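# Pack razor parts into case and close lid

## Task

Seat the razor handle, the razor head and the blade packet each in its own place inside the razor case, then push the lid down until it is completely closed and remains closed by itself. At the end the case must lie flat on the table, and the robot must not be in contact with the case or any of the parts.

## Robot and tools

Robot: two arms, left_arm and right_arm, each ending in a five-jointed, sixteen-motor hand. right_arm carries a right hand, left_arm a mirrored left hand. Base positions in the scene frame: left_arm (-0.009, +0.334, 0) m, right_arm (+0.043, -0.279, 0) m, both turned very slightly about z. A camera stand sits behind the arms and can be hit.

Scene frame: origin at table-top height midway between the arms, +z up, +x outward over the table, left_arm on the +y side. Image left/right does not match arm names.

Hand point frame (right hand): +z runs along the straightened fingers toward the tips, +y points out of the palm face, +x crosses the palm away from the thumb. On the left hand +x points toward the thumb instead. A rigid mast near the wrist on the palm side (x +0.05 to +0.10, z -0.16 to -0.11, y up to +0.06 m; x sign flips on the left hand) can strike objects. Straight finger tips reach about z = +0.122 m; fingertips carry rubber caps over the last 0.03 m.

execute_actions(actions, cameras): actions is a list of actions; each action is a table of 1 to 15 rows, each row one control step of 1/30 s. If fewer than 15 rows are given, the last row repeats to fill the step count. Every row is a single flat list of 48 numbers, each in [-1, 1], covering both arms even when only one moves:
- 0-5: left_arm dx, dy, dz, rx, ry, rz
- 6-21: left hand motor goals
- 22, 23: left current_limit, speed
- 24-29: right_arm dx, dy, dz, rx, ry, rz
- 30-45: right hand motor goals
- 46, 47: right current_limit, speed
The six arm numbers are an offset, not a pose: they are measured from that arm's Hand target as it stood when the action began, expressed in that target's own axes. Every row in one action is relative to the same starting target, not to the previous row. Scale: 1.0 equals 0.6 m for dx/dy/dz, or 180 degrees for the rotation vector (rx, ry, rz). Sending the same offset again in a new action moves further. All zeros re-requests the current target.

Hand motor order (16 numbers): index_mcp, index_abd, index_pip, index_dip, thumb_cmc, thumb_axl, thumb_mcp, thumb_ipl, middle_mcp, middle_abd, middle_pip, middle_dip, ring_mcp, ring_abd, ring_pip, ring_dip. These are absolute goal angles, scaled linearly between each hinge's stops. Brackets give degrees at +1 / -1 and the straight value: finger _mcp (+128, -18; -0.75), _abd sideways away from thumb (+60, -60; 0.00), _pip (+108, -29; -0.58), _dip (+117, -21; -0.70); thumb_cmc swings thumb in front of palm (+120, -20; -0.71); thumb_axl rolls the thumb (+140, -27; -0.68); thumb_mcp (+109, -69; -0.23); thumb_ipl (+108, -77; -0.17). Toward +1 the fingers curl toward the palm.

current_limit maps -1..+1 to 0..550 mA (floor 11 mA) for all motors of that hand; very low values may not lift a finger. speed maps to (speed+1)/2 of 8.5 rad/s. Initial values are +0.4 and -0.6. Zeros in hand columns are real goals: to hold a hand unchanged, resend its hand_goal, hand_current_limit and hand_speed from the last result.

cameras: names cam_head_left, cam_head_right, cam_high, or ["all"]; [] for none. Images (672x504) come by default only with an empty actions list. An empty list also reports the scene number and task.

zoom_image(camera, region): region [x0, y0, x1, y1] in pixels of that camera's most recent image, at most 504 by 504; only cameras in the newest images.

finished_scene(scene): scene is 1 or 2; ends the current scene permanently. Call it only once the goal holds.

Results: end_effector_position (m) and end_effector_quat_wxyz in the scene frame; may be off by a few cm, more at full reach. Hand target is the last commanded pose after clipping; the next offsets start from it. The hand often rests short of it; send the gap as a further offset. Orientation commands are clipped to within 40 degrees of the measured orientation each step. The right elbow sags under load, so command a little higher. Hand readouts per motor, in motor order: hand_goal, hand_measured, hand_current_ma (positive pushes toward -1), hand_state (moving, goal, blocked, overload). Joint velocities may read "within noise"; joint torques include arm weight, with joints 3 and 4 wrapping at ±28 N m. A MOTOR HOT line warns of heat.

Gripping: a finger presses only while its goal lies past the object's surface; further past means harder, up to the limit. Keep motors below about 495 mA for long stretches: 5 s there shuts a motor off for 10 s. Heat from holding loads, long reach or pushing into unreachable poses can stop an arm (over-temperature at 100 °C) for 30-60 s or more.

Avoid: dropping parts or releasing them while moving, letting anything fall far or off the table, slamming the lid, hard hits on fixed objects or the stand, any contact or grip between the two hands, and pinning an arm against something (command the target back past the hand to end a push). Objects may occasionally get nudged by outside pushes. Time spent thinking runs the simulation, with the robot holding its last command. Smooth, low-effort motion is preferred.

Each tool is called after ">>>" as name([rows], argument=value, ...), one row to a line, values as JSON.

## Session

>>> execute_actions(actions=[])

Scene clock: 0.00 s.
left_arm: end_effector_position=(+0.4573, +0.2756, +0.1931) hand_goal=(-0.754, +0.000, -0.576, -0.696, -0.714, -0.678, -0.226, -0.168, -0.754, +0.000, -0.576, -0.696, -0.754, +0.000, -0.576, -0.696) hand_measured=(-0.754, +0.000, -0.576, -0.696, -0.714, -0.678, -0.226, -0.168, -0.754, +0.000, -0.576, -0.696, -0.754, +0.000, -0.576, -0.696) hand_current_ma=(+0, +0, +0, +0, +0, +0, +0, +0, +0, +0, +0, +0, +0, +0, +0, +0) hand_state=(goal, goal, goal, goal, goal, goal, goal, goal, goal, goal, goal, goal, goal, goal, goal, goal) hand_current_limit=0.40 hand_speed=-0.60 end_effector_quat_wxyz=(-0.012, +0.717, +0.696, -0.030) | right_arm: end_effector_position=(+0.4850, -0.4718, +0.1582) hand_goal=(-0.754, +0.000, -0.576, -0.696, -0.714, -0.678, -0.226, -0.168, -0.754, +0.000, -0.576, -0.696, -0.754, +0.000, -0.576, -0.696) hand_measured=(-0.754, +0.000, -0.576, -0.696, -0.714, -0.678, -0.226, -0.168, -0.754, +0.000, -0.576, -0.696, -0.754, +0.000, -0.576, -0.696) hand_current_ma=(+0, +0, +0, +0, +0, +0, +0, +0, +0, +0, +0, +0, +0, +0, +0, +0) hand_state=(goal, goal, goal, goal, goal, goal, goal, goal, goal, goal, goal, goal, goal, goal, goal, goal) hand_current_limit=0.40 hand_speed=-0.60 end_effector_quat_wxyz=(-0.039, +0.926, -0.373, -0.043)
Joint positions: left_arm=[-0.153 1.405 1.223 -1.443 0.036 -0.157] | right_arm=[-0.263 1.827 1.63 -1.455 -0.085 2.028]
Joint velocities: within noise
Joint torques (N m): no reading
Heat: left arm: hottest waist 26 °C; right arm: hottest waist 24 °C.
Hand target: left_arm +0.4640, +0.2743, +0.1993; -0.006, +0.717, +0.696, -0.026 | right_arm +0.4913, -0.4737, +0.1609; -0.040, +0.926, -0.373, -0.037

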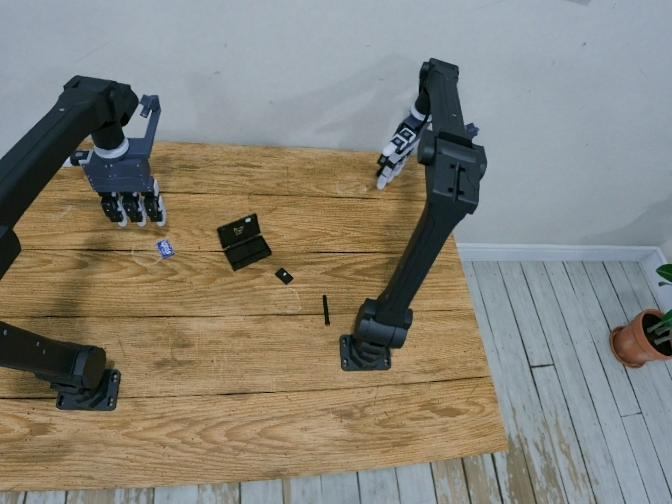

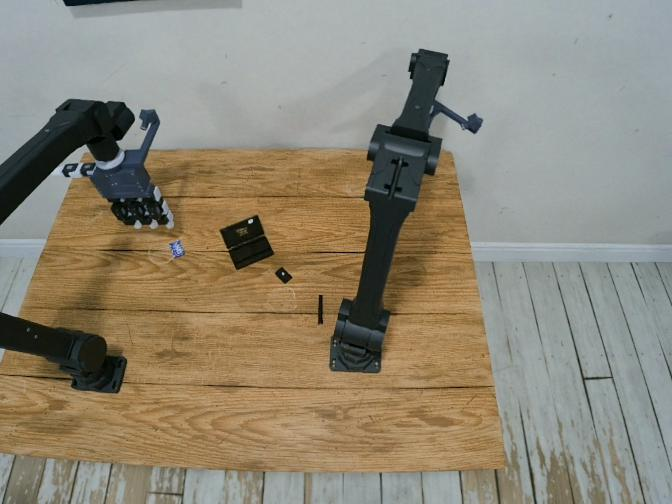

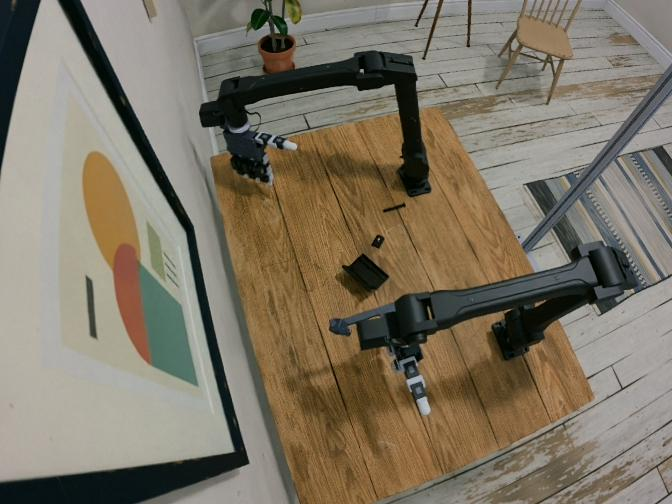

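>>> zoom_image(camera="cam_head_right", region=[150, 200, 350, 340])

>>> zoom_image(camera="cam_head_left", region=[210, 205, 300, 295])

>>> zoom_image(camera="cam_head_right", region=[210, 205, 300, 295])

>>> zoom_image(camera="cam_high", region=[330, 190, 430, 310])

Scaled by 2.520 from the camera's 672x504 image, which has a finer 960x720 frame.

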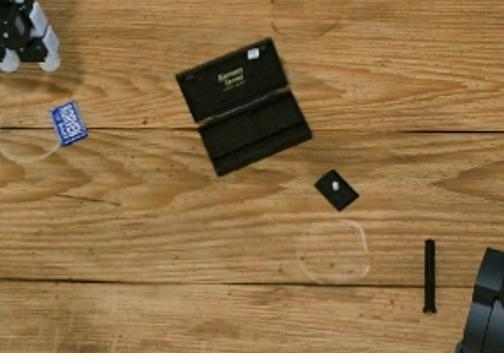

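Scaled by 5.600 from the camera's 672x504 image, which has a finer 960x720 frame.

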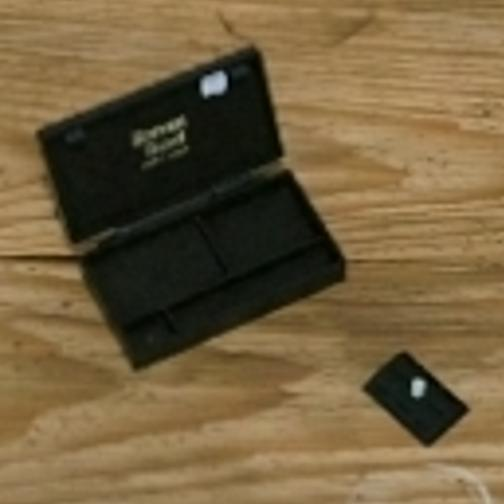

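Scaled by 5.600 from the camera's 672x504 image, which has a finer 960x720 frame.

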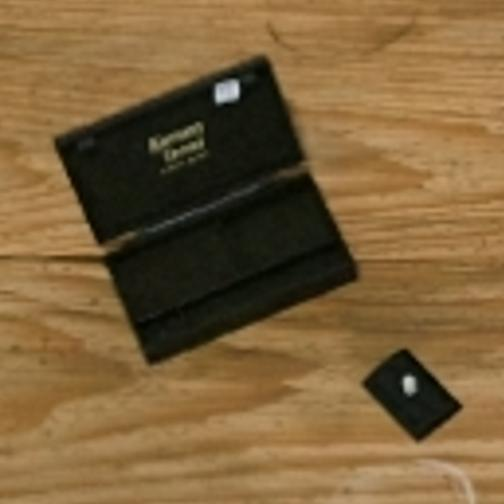

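Scaled by 4.200 from the camera's 672x504 image, which has a finer 960x720 frame.

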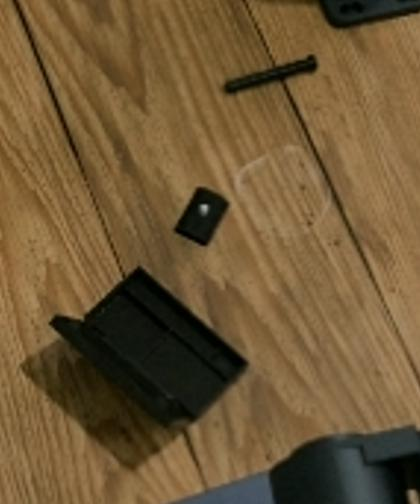

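>>> zoom_image(camera="cam_head_left", region=[215, 210, 275, 272])

>>> zoom_image(camera="cam_head_left", region=[300, 285, 350, 335])

>>> zoom_image(camera="cam_high", region=[340, 245, 395, 300])

>>> zoom_image(camera="cam_high", region=[365, 190, 415, 250])

>>> zoom_image(camera="cam_head_left", region=[145, 230, 185, 265])

Scaled by 8.129 from the camera's 672x504 image, which has a finer 960x720 frame.

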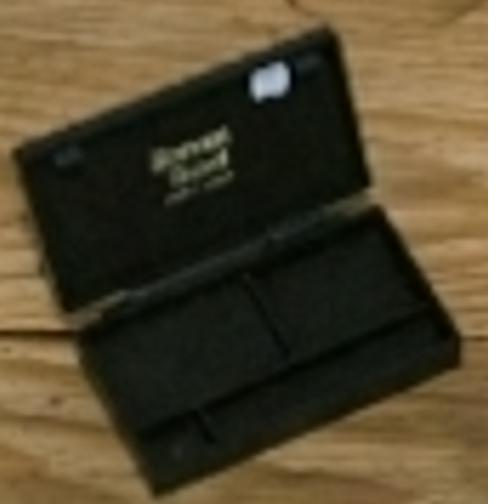

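Scaled by 10.080 from the camera's 672x504 image, which has a finer 960x720 frame.

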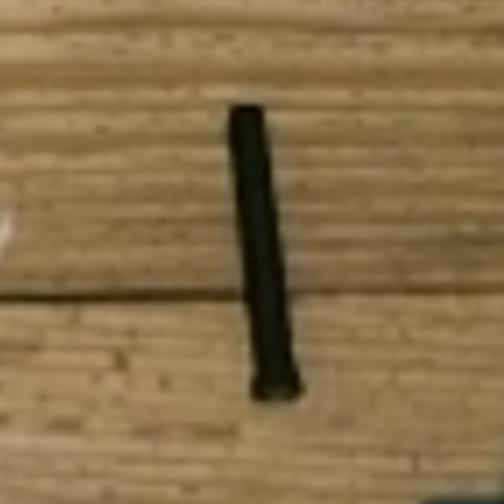

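Scaled by 9.164 from the camera's 672x504 image, which has a finer 960x720 frame.

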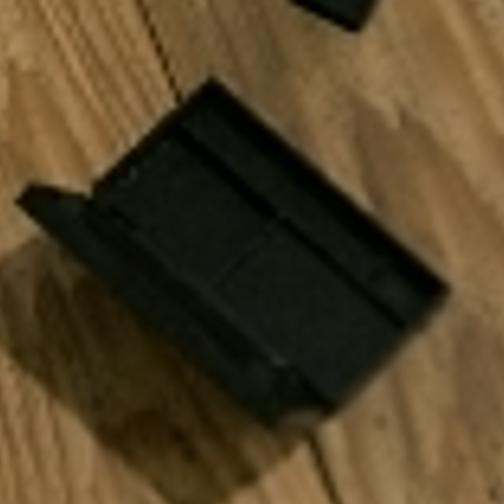

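Scaled by 8.400 from the camera's 672x504 image, which has a finer 960x720 frame.

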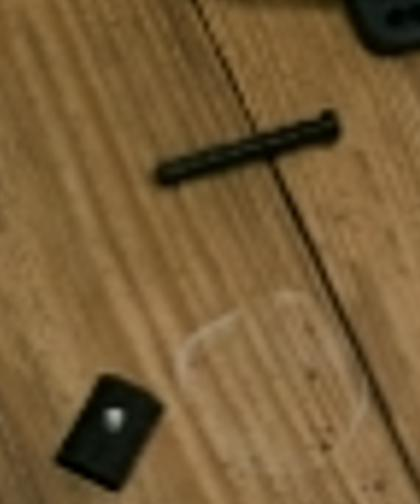

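Scaled by 12.600 from the camera's 672x504 image, which has a finer 960x720 frame.

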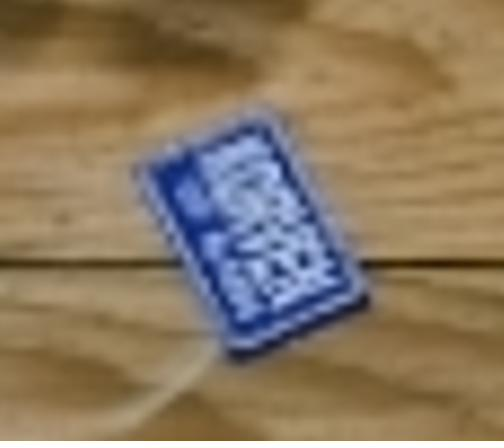

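>>> execute_actions([
  [[-0.146,-0.091,-0.11,-0.0114,0.0131,0.1803,-0.754,-0.2,-0.576,-0.696,-0.714,-0.678,-0.226,-0.168,-0.754,0.2,-0.576,-0.696,0.7,0,0.3,0.2,0.4,-0.6,-0.1135,-0.0357,-0.136,-0.0237,0.0262,-0.1884,-0.754,0,-0.576,-0.696,-0.714,-0.678,-0.226,-0.168,-0.754,0,-0.576,-0.696,0.7,0,0.3,0.2,0.4,-0.6]],
  [[-0.16,0.001,0.02,0,0,0.172,-0.754,-0.2,-0.576,-0.696,-0.714,-0.678,-0.226,-0.168,-0.754,0.2,-0.576,-0.696,0.7,0,0.3,0.2,0.4,-0.6,-0.116,-0.081,-0.017,0,0,-0.189,-0.754,0,-0.576,-0.696,-0.714,-0.678,-0.226,-0.168,-0.754,0,-0.576,-0.696,0.7,0,0.3,0.2,0.4,-0.6]],
  [[0,0,0,0,0,0,-0.754,-0.2,-0.576,-0.696,-0.714,-0.678,-0.226,-0.168,-0.754,0.2,-0.576,-0.696,0.7,0,0.3,0.2,0.4,-0.6,-0.052,-0.169,0.017,0,0,-0.189,-0.754,0,-0.576,-0.696,-0.714,-0.678,-0.226,-0.168,-0.754,0,-0.576,-0.696,0.7,0,0.3,0.2,0.4,-0.6]],
  [[0,0,0,0,0,0,-0.754,-0.2,-0.576,-0.696,-0.714,-0.678,-0.226,-0.168,-0.754,0.2,-0.576,-0.696,0.7,0,0.3,0.2,0.4,-0.6,0.054,-0.199,0.017,0,0,-0.192,-0.754,0,-0.576,-0.696,-0.714,-0.678,-0.226,-0.168,-0.754,0,-0.576,-0.696,0.7,0,0.3,0.2,0.4,-0.6]],
], cameras=["all"])

Scene clock: 117.47 s.
left_arm: end_effector_position=(+0.3494, +0.1097, +0.2562) hand_goal=(-0.754, -0.200, -0.576, -0.696, -0.714, -0.678, -0.226, -0.168, -0.754, +0.200, -0.576, -0.696, +0.700, +0.000, +0.300, +0.200) hand_measured=(-0.752, -0.198, -0.576, -0.696, -0.714, -0.678, -0.222, -0.168, -0.752, +0.196, -0.576, -0.696, +0.680, +0.000, +0.296, +0.198) hand_current_ma=(+9, +11, -1, +0, -2, +4, +27, +2, +13, -13, -1, +0, -100, -3, -16, -10) hand_state=(goal, goal, goal, goal, goal, goal, goal, goal, goal, goal, goal, goal, goal, goal, goal, goal) hand_current_limit=0.40 hand_speed=-0.60 end_effector_quat_wxyz=(-0.005, +0.977, +0.213, -0.005) | right_arm: end_effector_position=(+0.2442, -0.1867, +0.2345) hand_goal=(-0.754, +0.000, -0.576, -0.696, -0.714, -0.678, -0.226, -0.168, -0.754, +0.000, -0.576, -0.696, +0.700, +0.000, +0.300, +0.200) hand_measured=(-0.754, +0.002, -0.574, -0.696, -0.714, -0.678, -0.222, -0.168, -0.754, +0.002, -0.574, -0.696, +0.688, +0.002, +0.298, +0.198) hand_current_ma=(+0, +0, +0, +0, +0, +0, +2, +0, +0, +0, +0, +0, -8, +0, -1, -1) hand_state=(goal, goal, goal, goal, goal, goal, goal, goal, goal, goal, goal, goal, goal, goal, goal, goal) hand_current_limit=0.40 hand_speed=-0.60 end_effector_quat_wxyz=(+0.003, +0.683, +0.730, +0.012)
Joint positions: left_arm=[-0.444 1.237 1.222 -1.57 -0.001 0.663] | right_arm=[0.806 0.695 0.84 -1.692 0.004 0.698]
Joint torques (N m): left_arm=[0.79 -5.83 9.63 1.07 0.12 -0.03] | right_arm=[-0.44 0.21 9.95 0.59 0.45 0.04]
Heat: left arm: hottest elbow 35 °C; right arm: hottest elbow 31 °C.
Hand target: left_arm +0.3565, +0.1105, +0.2584; +0.000, +0.977, +0.215, +0.000 | right_arm +0.2458, -0.1897, +0.2393; +0.000, +0.690, +0.724, +0.000
Off the commanded pose: left_arm 0.008 m, 1 deg | right_arm 0.006 m, 2 deg.
joint sent to its limit (right arm) — joint 4 (wrist pitch), lower limit. The joint targets still meet the commanded pose.

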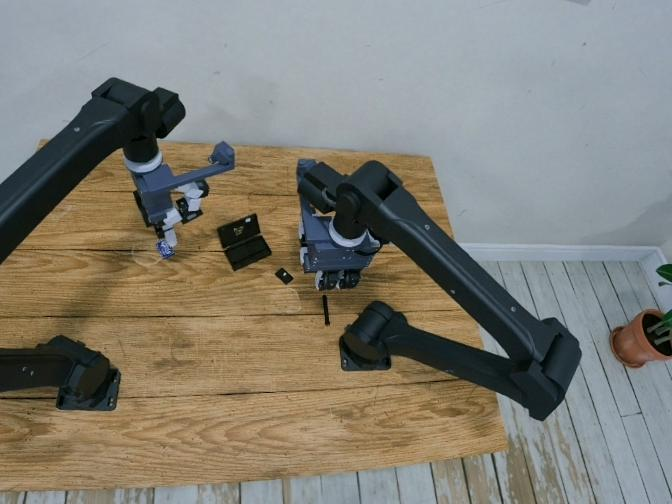

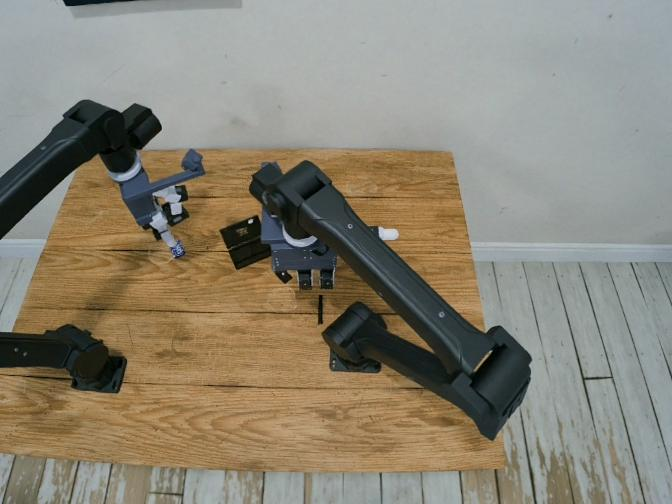

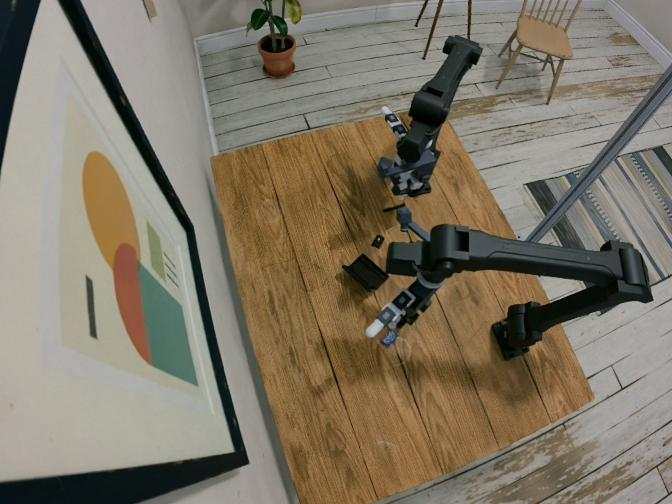

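>>> execute_actions([
  [[0,0,0.15,0,0,0,-0.754,-0.2,-0.576,-0.696,-0.714,-0.678,-0.226,-0.168,-0.754,0.2,-0.576,-0.696,0.7,0,0.3,0.2,0.4,-0.6,0,0,0.125,0,0,0,-0.754,0,-0.576,-0.696,-0.714,-0.678,-0.226,-0.168,-0.754,0,-0.576,-0.696,0.7,0,0.3,0.2,0.4,-0.6]],
], cameras=["all"])

>>> zoom_image(camera="cam_head_left", region=[140, 225, 200, 285])

>>> zoom_image(camera="cam_head_right", region=[150, 225, 210, 285])

>>> zoom_image(camera="cam_head_left", region=[280, 270, 360, 340])

>>> zoom_image(camera="cam_head_right", region=[280, 270, 360, 340])

Scene clock: 124.83 s.
left_arm: end_effector_position=(+0.3482, +0.1103, +0.1598) hand_goal=(-0.754, -0.200, -0.576, -0.696, -0.714, -0.678, -0.226, -0.168, -0.754, +0.200, -0.576, -0.696, +0.700, +0.000, +0.300, +0.200) hand_measured=(-0.752, -0.198, -0.576, -0.696, -0.714, -0.678, -0.222, -0.168, -0.752, +0.198, -0.576, -0.696, +0.690, +0.000, +0.296, +0.198) hand_current_ma=(+12, +8, -2, +0, +0, +4, +25, +2, +13, -7, -2, +0, -53, -3, -14, -10) hand_state=(goal, goal, goal, goal, goal, goal, goal, goal, goal, goal, goal, goal, goal, goal, goal, goal) hand_current_limit=0.40 hand_speed=-0.60 end_effector_quat_wxyz=(-0.010, +0.977, +0.213, -0.011) | right_arm: end_effector_position=(+0.2411, -0.1907, +0.1611) hand_goal=(-0.754, +0.000, -0.576, -0.696, -0.714, -0.678, -0.226, -0.168, -0.754, +0.000, -0.576, -0.696, +0.700, +0.000, +0.300, +0.200) hand_measured=(-0.752, +0.000, -0.574, -0.696, -0.714, -0.678, -0.222, -0.168, -0.752, +0.000, -0.574, -0.696, +0.692, +0.002, +0.298, +0.198) hand_current_ma=(+0, +0, +0, +0, +0, +0, +2, +0, +0, +0, +0, +0, -5, +0, -1, -1) hand_state=(goal, goal, goal, goal, goal, goal, goal, goal, goal, goal, goal, goal, goal, goal, goal, goal) hand_current_limit=0.40 hand_speed=-0.60 end_effector_quat_wxyz=(+0.001, +0.685, +0.728, -0.009)
Joint positions: left_arm=[-0.444 1.281 1.008 -1.327 -0.001 0.663] | right_arm=[0.801 0.703 0.656 -1.542 0.003 0.699]
Joint torques (N m): left_arm=[0.73 -6.83 9.68 1.16 0.11 -0.03] | right_arm=[-0.79 -0.03 9.62 1.13 0.25 -0.09]
Heat: left arm: hottest elbow 35 °C; right arm: hottest elbow 30 °C.
Hand target: left_arm +0.3565, +0.1105, +0.1684; +0.000, +0.977, +0.215, +0.000 | right_arm +0.2459, -0.1897, +0.1643; +0.000, +0.690, +0.724, +0.000
Off the commanded pose: left_arm 0.012 m, 2 deg | right_arm 0.006 m, 1 deg.

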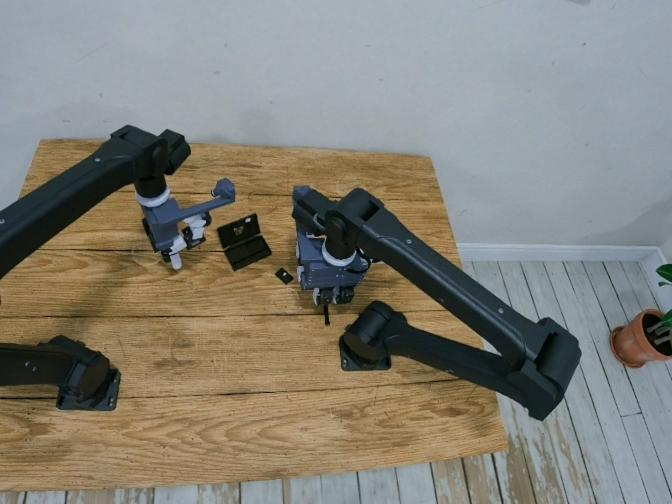

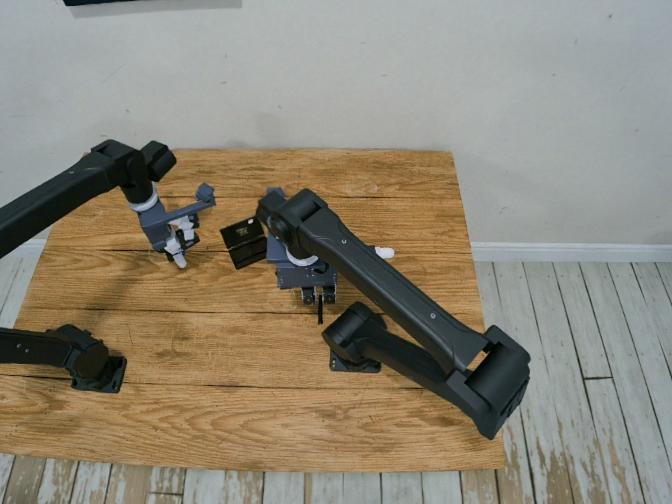

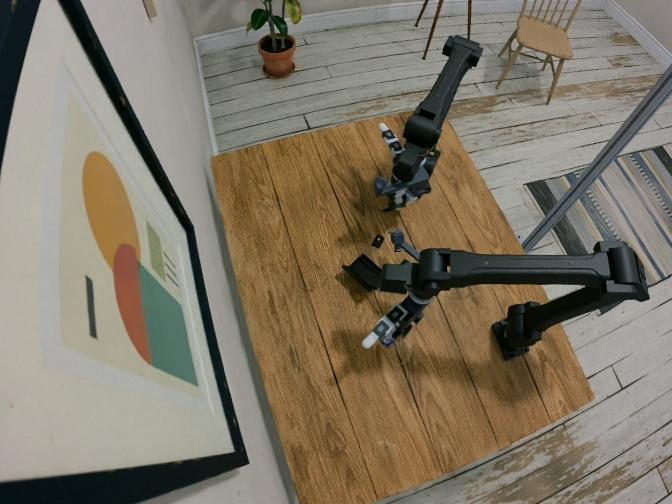

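Scaled by 8.400 from the camera's 672x504 image, which has a finer 960x720 frame.

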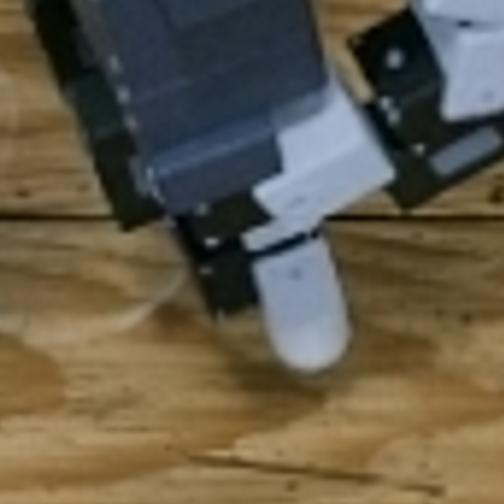

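Scaled by 8.400 from the camera's 672x504 image, which has a finer 960x720 frame.

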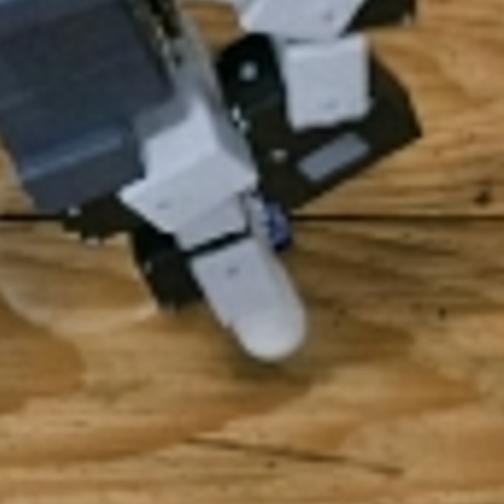

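Scaled by 6.300 from the camera's 672x504 image, which has a finer 960x720 frame.

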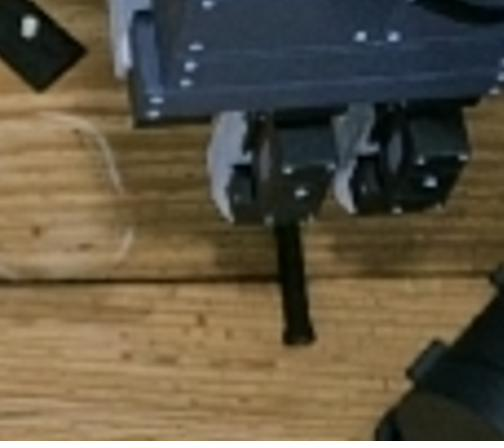

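Scaled by 6.300 from the camera's 672x504 image, which has a finer 960x720 frame.

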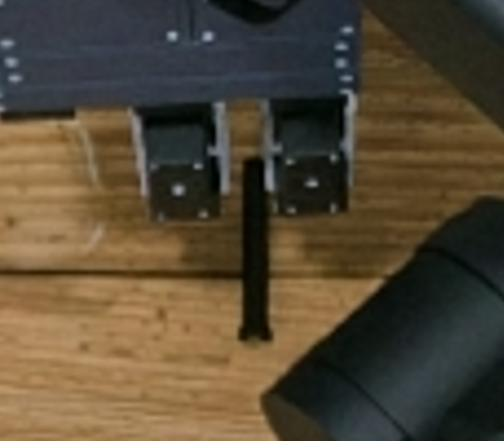

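>>> zoom_image(camera="cam_high", region=[355, 300, 435, 370])

>>> zoom_image(camera="cam_high", region=[365, 175, 435, 245])

Scaled by 6.300 from the camera's 672x504 image, which has a finer 960x720 frame.

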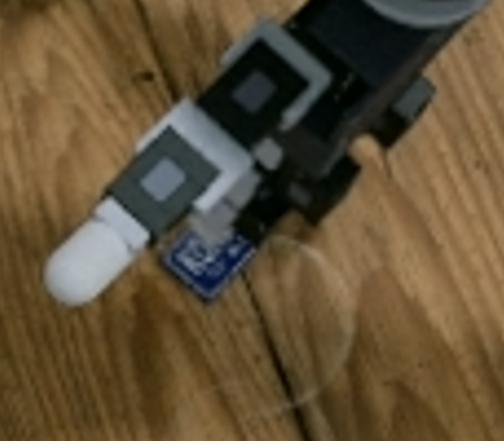

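Scaled by 7.200 from the camera's 672x504 image, which has a finer 960x720 frame.

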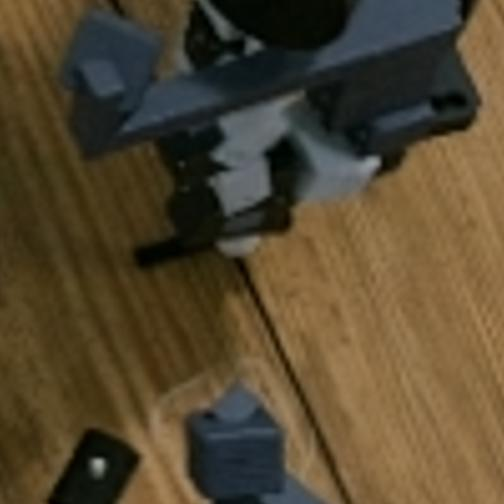

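>>> zoom_image(camera="cam_head_right", region=[110, 130, 240, 290])

>>> zoom_image(camera="cam_high", region=[340, 230, 460, 380])

Scaled by 3.150 from the camera's 672x504 image, which has a finer 960x720 frame.

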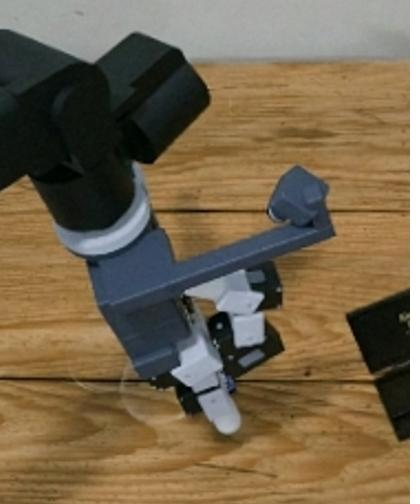

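Scaled by 3.360 from the camera's 672x504 image, which has a finer 960x720 frame.

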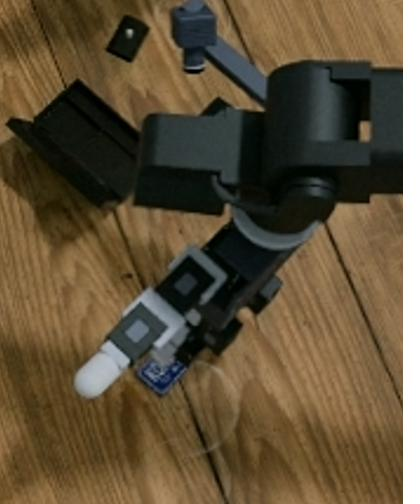

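>>> execute_actions([
  [[0.047,-0.0223,0,0,0,0,-0.754,-0.2,-0.576,-0.696,-0.714,-0.678,-0.226,-0.168,-0.754,0.2,-0.576,-0.696,0.7,0,0.3,0.2,0.4,-0.6,-0.0013,-0.0078,0.057,0,0,0,-0.754,0,-0.576,-0.696,-0.714,-0.678,-0.226,-0.168,-0.754,0,-0.576,-0.696,0.7,0,0.3,0.2,0.4,-0.6]],
], cameras=["all"])

>>> zoom_image(camera="cam_head_left", region=[140, 225, 200, 285])

>>> zoom_image(camera="cam_head_right", region=[150, 225, 210, 285])

>>> zoom_image(camera="cam_head_right", region=[280, 270, 360, 340])

>>> zoom_image(camera="cam_high", region=[355, 300, 435, 370])

Scene clock: 234.33 s.
left_arm: end_effector_position=(+0.3644, +0.1424, +0.1601) hand_goal=(-0.754, -0.200, -0.576, -0.696, -0.714, -0.678, -0.226, -0.168, -0.754, +0.200, -0.576, -0.696, +0.700, +0.000, +0.300, +0.200) hand_measured=(-0.750, -0.198, -0.576, -0.696, -0.714, -0.678, -0.222, -0.168, -0.752, +0.198, -0.576, -0.696, +0.690, +0.000, +0.296, +0.198) hand_current_ma=(+16, +8, -2, +0, +3, +4, +25, +2, +14, -7, -2, +0, -53, -3, -14, -10) hand_state=(goal, goal, goal, goal, goal, goal, goal, goal, goal, goal, goal, goal, goal, goal, goal, goal) hand_current_limit=0.40 hand_speed=-0.60 end_effector_quat_wxyz=(-0.008, +0.975, +0.221, -0.011) | right_arm: end_effector_position=(+0.2406, -0.1914, +0.1321) hand_goal=(-0.754, +0.000, -0.576, -0.696, -0.714, -0.678, -0.226, -0.168, -0.754, +0.000, -0.576, -0.696, +0.700, +0.000, +0.300, +0.200) hand_measured=(-0.752, +0.000, -0.574, -0.696, -0.714, -0.678, -0.222, -0.168, -0.754, +0.000, -0.574, -0.696, +0.692, +0.002, +0.298, +0.198) hand_current_ma=(+0, +0, +0, +0, +0, +0, +2, +0, +0, +0, +0, +0, -5, +0, -1, -1) hand_state=(goal, goal, goal, goal, goal, goal, goal, goal, goal, goal, goal, goal, goal, goal, goal, goal) hand_current_limit=0.40 hand_speed=-0.60 end_effector_quat_wxyz=(+0.001, +0.686, +0.728, -0.003)
Joint positions: left_arm=[-0.343 1.281 1.008 -1.324 -0.001 0.748] | right_arm=[0.801 0.699 0.577 -1.455 0.003 0.7]
Joint torques (N m): left_arm=[-0.5 -5.19 11.14 0.96 0.16 0] | right_arm=[0.38 0.09 8.58 1.16 0.23 0.05]
Heat: left arm: hottest elbow 32 °C; right arm: hottest elbow 30 °C.
Hand target: left_arm +0.3764, +0.1345, +0.1683; +0.000, +0.977, +0.215, +0.000 | right_arm +0.2412, -0.1908, +0.1300; +0.000, +0.690, +0.724, +0.000
Off the commanded pose: left_arm 0.017 m, 2 deg | right_arm 0.002 m, 1 deg.

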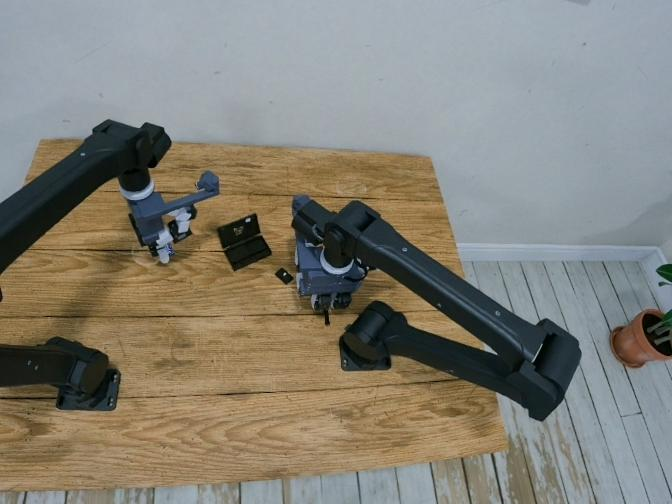

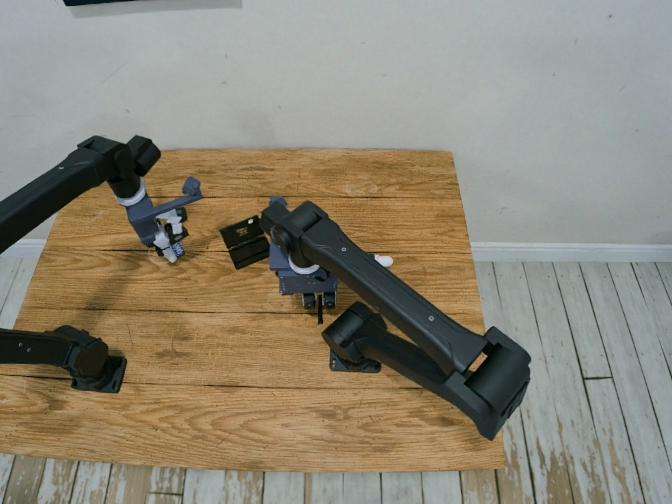

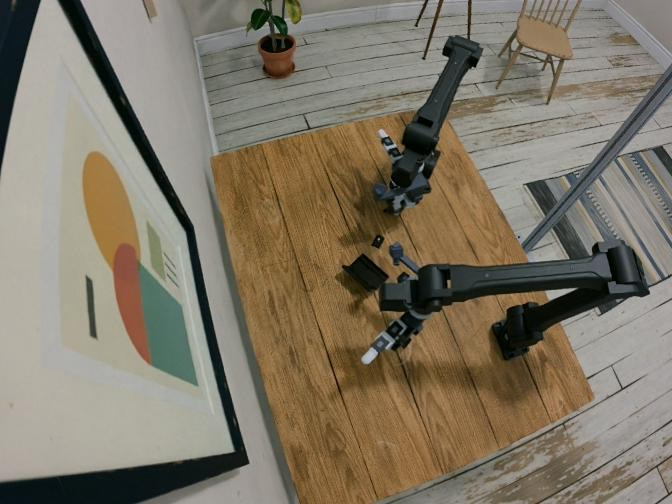

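Scaled by 8.400 from the camera's 672x504 image, which has a finer 960x720 frame.

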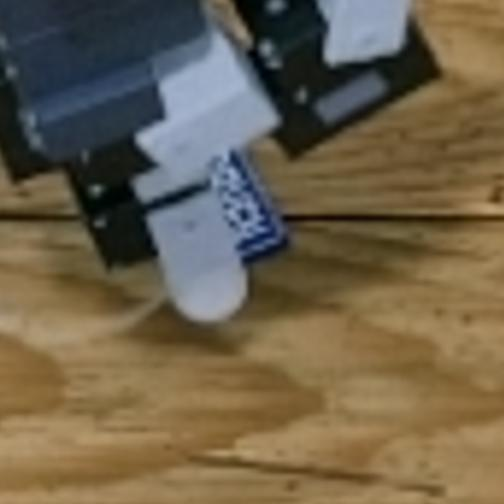

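Scaled by 8.400 from the camera's 672x504 image, which has a finer 960x720 frame.

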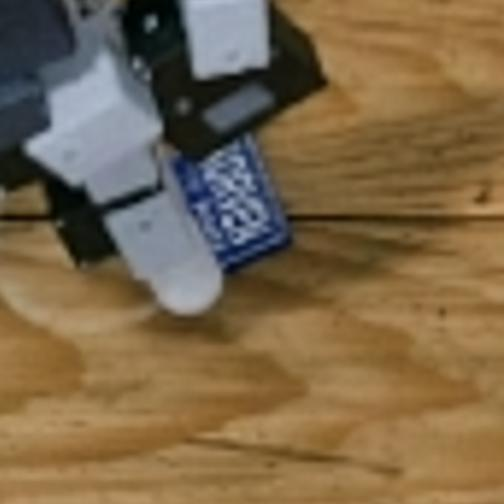

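Scaled by 6.300 from the camera's 672x504 image, which has a finer 960x720 frame.

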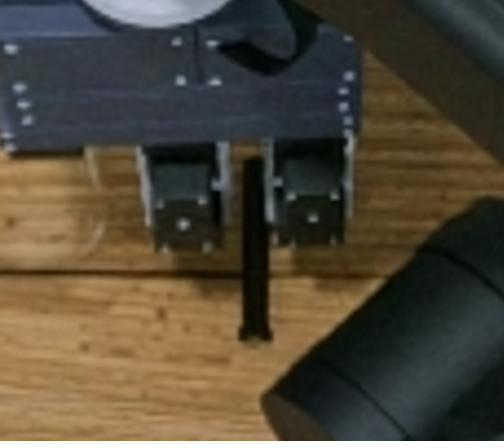

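Scaled by 6.300 from the camera's 672x504 image, which has a finer 960x720 frame.

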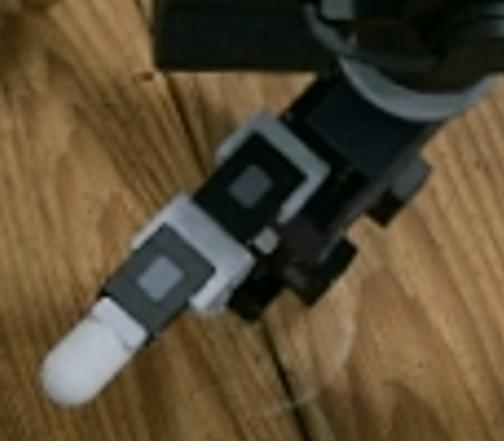

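>>> execute_actions([
  [[0.0231,0.0254,0.017,0,0,0,-0.754,-0.2,-0.576,-0.696,-0.714,-0.678,-0.226,-0.168,-0.754,0.2,-0.576,-0.696,0.7,0,0.3,0.2,0.4,-0.6,0,-0.01,0.013,0,0,0,-0.754,0,-0.576,-0.696,-0.714,-0.678,-0.226,-0.168,-0.754,0,-0.576,-0.696,0.7,0,0.3,0.2,0.4,-0.6]],
], cameras=["cam_head_left","cam_head_right","cam_high"])

>>> zoom_image(camera="cam_head_left", region=[140, 225, 200, 285])

>>> zoom_image(camera="cam_head_right", region=[150, 225, 210, 285])

>>> zoom_image(camera="cam_head_right", region=[280, 270, 360, 340])

Scene clock: 252.00 s.
left_arm: end_effector_position=(+0.3780, +0.1370, +0.1384) hand_goal=(-0.754, -0.200, -0.576, -0.696, -0.714, -0.678, -0.226, -0.168, -0.754, +0.200, -0.576, -0.696, +0.700, +0.000, +0.300, +0.200) hand_measured=(-0.752, -0.198, -0.576, -0.696, -0.714, -0.678, -0.222, -0.168, -0.752, +0.198, -0.576, -0.696, +0.690, +0.000, +0.298, +0.198) hand_current_ma=(+13, +8, -2, +0, +3, +4, +25, +2, +12, -7, -2, +0, -53, -3, -13, -10) hand_state=(goal, goal, goal, goal, goal, goal, goal, goal, goal, goal, goal, goal, goal, goal, goal, goal) hand_current_limit=0.40 hand_speed=-0.60 end_effector_quat_wxyz=(-0.016, +0.975, +0.221, -0.022) | right_arm: end_effector_position=(+0.2370, -0.1924, +0.1253) hand_goal=(-0.754, +0.000, -0.576, -0.696, -0.714, -0.678, -0.226, -0.168, -0.754, +0.000, -0.576, -0.696, +0.700, +0.000, +0.300, +0.200) hand_measured=(-0.752, +0.000, -0.574, -0.696, -0.714, -0.678, -0.222, -0.168, -0.754, +0.000, -0.574, -0.696, +0.692, +0.002, +0.298, +0.198) hand_current_ma=(+0, +0, +0, +0, +0, +0, +2, +0, +0, +0, +0, +0, -5, +0, -1, -1) hand_state=(goal, goal, goal, goal, goal, goal, goal, goal, goal, goal, goal, goal, goal, goal, goal, goal) hand_current_limit=0.40 hand_speed=-0.60 end_effector_quat_wxyz=(+0.001, +0.689, +0.725, -0.006)
Joint positions: left_arm=[-0.343 1.355 1.021 -1.29 -0.001 0.749] | right_arm=[0.815 0.697 0.559 -1.444 0.002 0.723]
Joint torques (N m): left_arm=[-0.44 -6.71 11.99 0.87 0.15 -0.04] | right_arm=[1.2 -0.67 7.97 1.18 0.23 0.09]
Heat: left arm: hottest elbow 33 °C; right arm: hottest elbow 30 °C.
Hand target: left_arm +0.3955, +0.1265, +0.1582; +0.000, +0.977, +0.215, +0.000 | right_arm +0.2352, -0.1911, +0.1222; +0.000, +0.690, +0.724, +0.000
Off the commanded pose: left_arm 0.028 m, 3 deg | right_arm 0.004 m, 1 deg.

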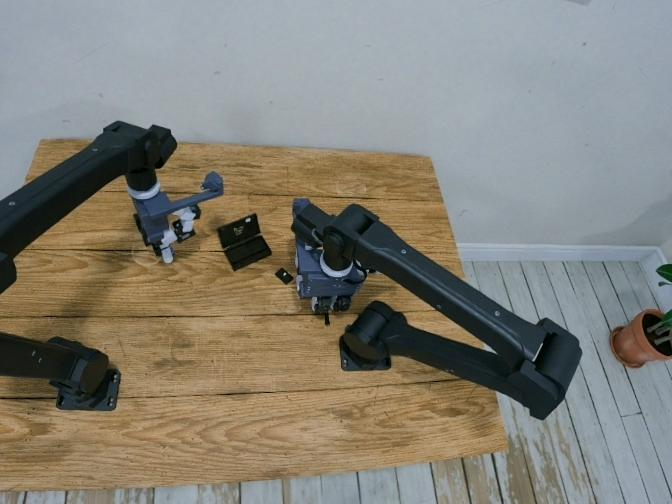

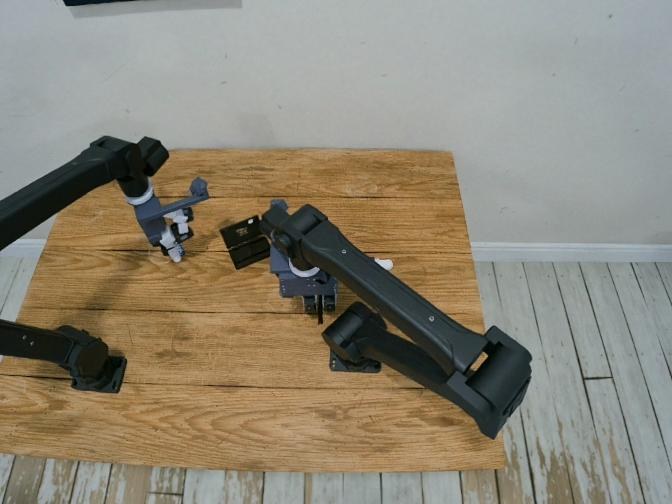

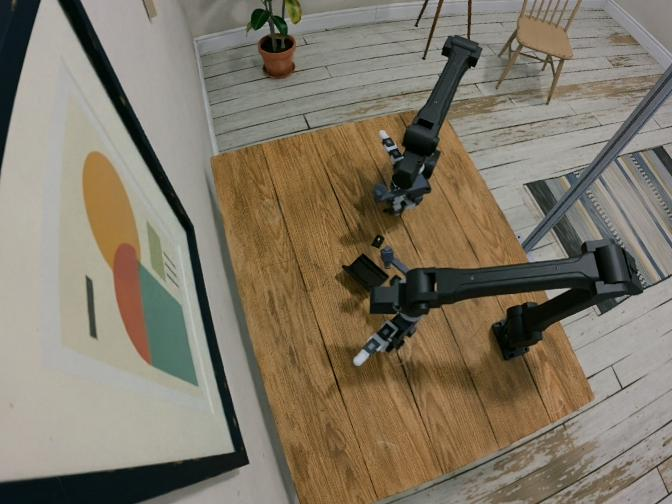

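Scaled by 8.400 from the camera's 672x504 image, which has a finer 960x720 frame.

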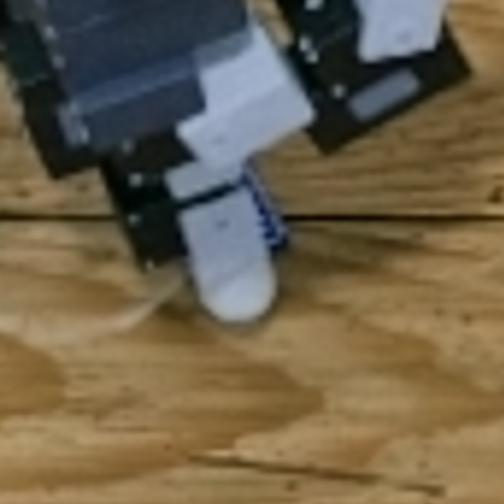

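Scaled by 8.400 from the camera's 672x504 image, which has a finer 960x720 frame.

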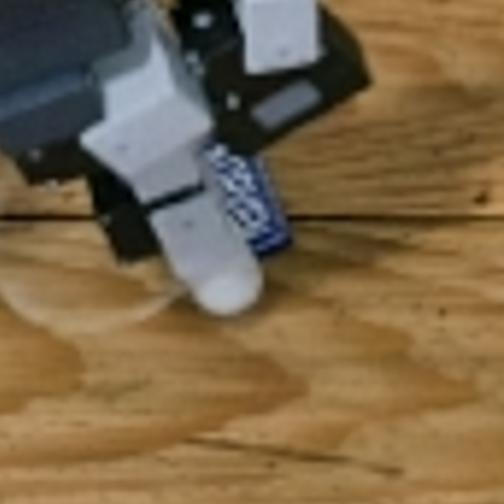

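Scaled by 6.300 from the camera's 672x504 image, which has a finer 960x720 frame.

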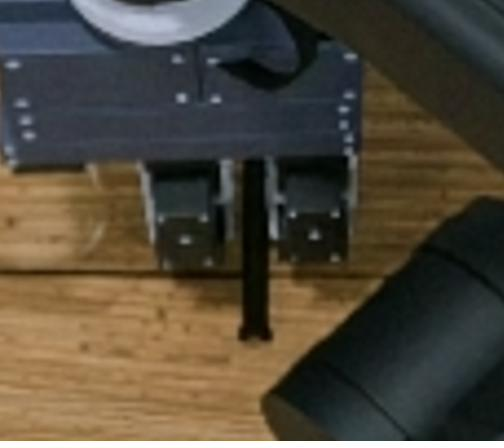

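>>> execute_actions([
  [[0,0,-0.05,0,0,0,-0.754,-0.2,-0.576,-0.696,-0.714,-0.678,-0.226,-0.168,-0.754,0.2,-0.576,-0.696,0.7,0,0.3,0.2,0.4,-0.6,0,0,0,0,0,0,-0.754,0.18,-0.576,-0.696,-0.714,-0.678,-0.226,-0.168,-0.754,-0.16,-0.576,-0.696,0.7,0,0.3,0.2,0.4,-0.8]],
  [[0.0088,0.0166,0,0,0,0,-0.754,-0.2,-0.576,-0.696,-0.714,-0.678,-0.226,-0.168,-0.754,0.2,-0.576,-0.696,0.7,0,0.3,0.2,0.4,-0.6,0,0,0,0,0,0,-0.754,0.18,-0.576,-0.696,-0.714,-0.678,-0.226,-0.168,-0.754,-0.16,-0.576,-0.696,0.7,0,0.3,0.2,0.4,-0.8]],
  [[0,0,0.05,0,0,0,-0.754,-0.2,-0.576,-0.696,-0.714,-0.678,-0.226,-0.168,-0.754,0.2,-0.576,-0.696,0.7,0,0.3,0.2,0.4,-0.6,0,0,0,0,0,0,-0.754,0.18,-0.576,-0.696,-0.714,-0.678,-0.226,-0.168,-0.754,-0.16,-0.576,-0.696,0.7,0,0.3,0.2,0.4,-0.8]],
], cameras=["cam_head_left","cam_head_right","cam_high"])

>>> zoom_image(camera="cam_head_left", region=[140, 225, 200, 285])

>>> zoom_image(camera="cam_head_right", region=[150, 225, 210, 285])

>>> zoom_image(camera="cam_head_right", region=[280, 270, 360, 340])

Scene clock: 269.27 s.
left_arm: end_effector_position=(+0.4063, +0.1258, +0.1663) hand_goal=(-0.754, -0.200, -0.576, -0.696, -0.714, -0.678, -0.226, -0.168, -0.754, +0.200, -0.576, -0.696, +0.700, +0.000, +0.300, +0.200) hand_measured=(-0.752, -0.198, -0.576, -0.696, -0.714, -0.678, -0.222, -0.168, -0.752, +0.198, -0.576, -0.696, +0.690, +0.000, +0.298, +0.198) hand_current_ma=(+7, +8, -2, +0, +3, +4, +25, +2, +6, -6, -2, +0, -53, -3, -13, -10) hand_state=(goal, goal, goal, goal, goal, goal, goal, goal, goal, goal, goal, goal, goal, goal, goal, goal) hand_current_limit=0.40 hand_speed=-0.60 end_effector_quat_wxyz=(+0.002, +0.975, +0.221, +0.004) | right_arm: end_effector_position=(+0.2369, -0.1924, +0.1253) hand_goal=(-0.754, +0.180, -0.576, -0.696, -0.714, -0.678, -0.226, -0.168, -0.754, -0.160, -0.576, -0.696, +0.700, +0.000, +0.300, +0.200) hand_measured=(-0.752, +0.100, -0.574, -0.696, -0.714, -0.678, -0.222, -0.168, -0.754, -0.096, -0.574, -0.696, +0.692, +0.002, +0.298, +0.198) hand_current_ma=(+0, -135, +0, +0, +0, +0, +2, +0, +0, +91, +0, +0, -5, +0, -1, -1) hand_state=(goal, blocked, goal, goal, goal, goal, goal, goal, goal, blocked, goal, goal, goal, goal, goal, goal) hand_current_limit=0.40 hand_speed=-0.80 end_effector_quat_wxyz=(+0.001, +0.689, +0.725, -0.006)
Joint positions: left_arm=[-0.343 1.375 1.105 -1.292 -0.001 0.749] | right_arm=[0.815 0.697 0.559 -1.444 0.002 0.724]
Joint torques (N m): left_arm=[-0.97 -6.89 8.18 1.21 0.14 -0.11] | right_arm=[1.26 -0.67 7.98 1.2 0.23 0.07]
Heat: left arm: hottest elbow 36 °C; right arm: hottest elbow 30 °C.
Hand target: left_arm +0.4044, +0.1197, +0.1580; +0.000, +0.977, +0.215, +0.000 | right_arm +0.2352, -0.1911, +0.1222; +0.000, +0.690, +0.724, +0.000
Off the commanded pose: left_arm 0.010 m, 1 deg | right_arm 0.004 m, 1 deg.

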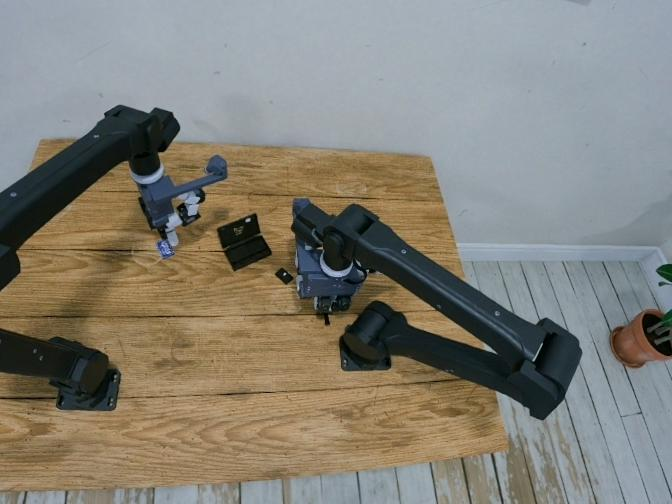

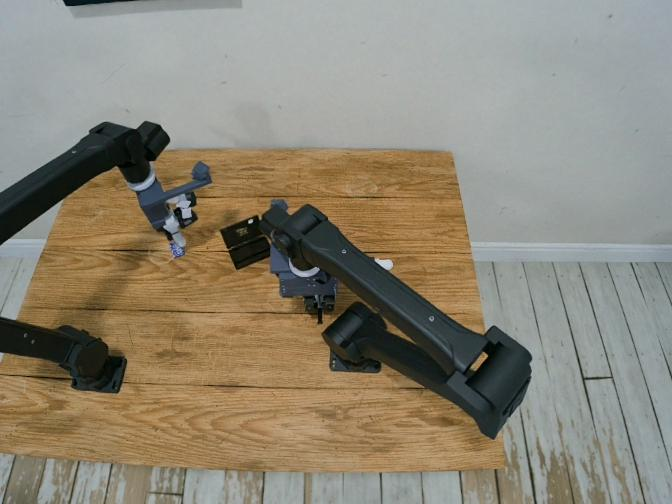

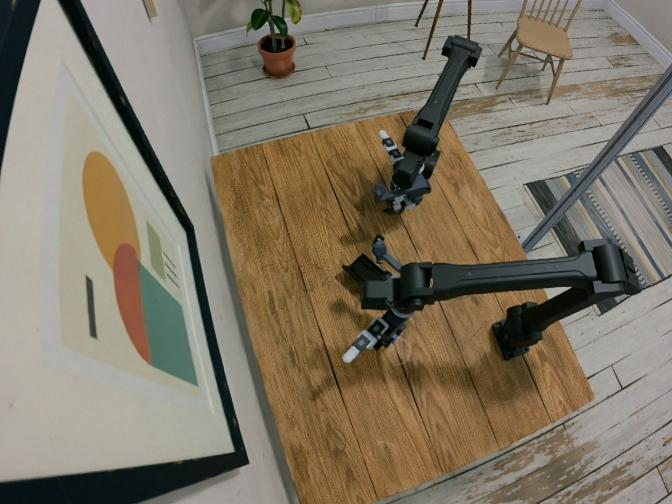

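Scaled by 8.400 from the camera's 672x504 image, which has a finer 960x720 frame.

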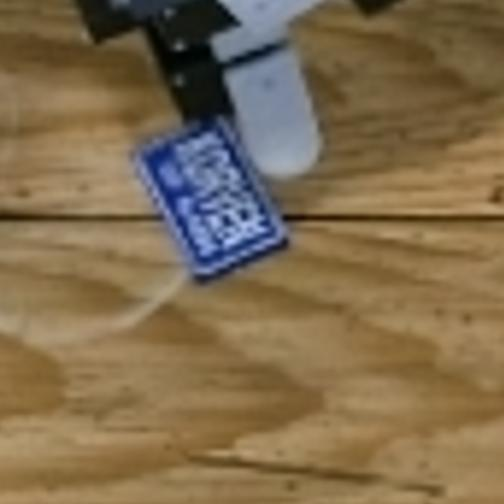

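Scaled by 8.400 from the camera's 672x504 image, which has a finer 960x720 frame.

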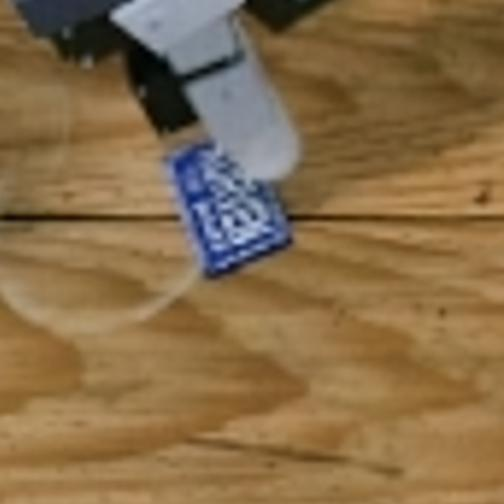

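Scaled by 6.300 from the camera's 672x504 image, which has a finer 960x720 frame.

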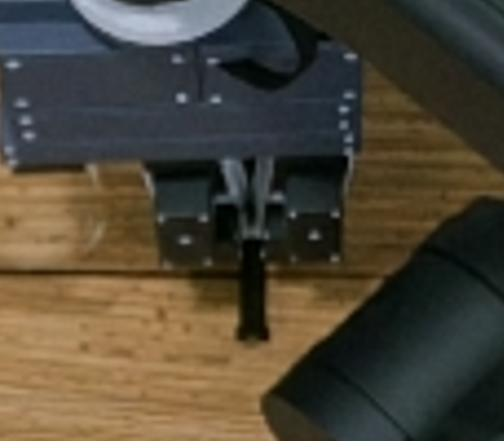

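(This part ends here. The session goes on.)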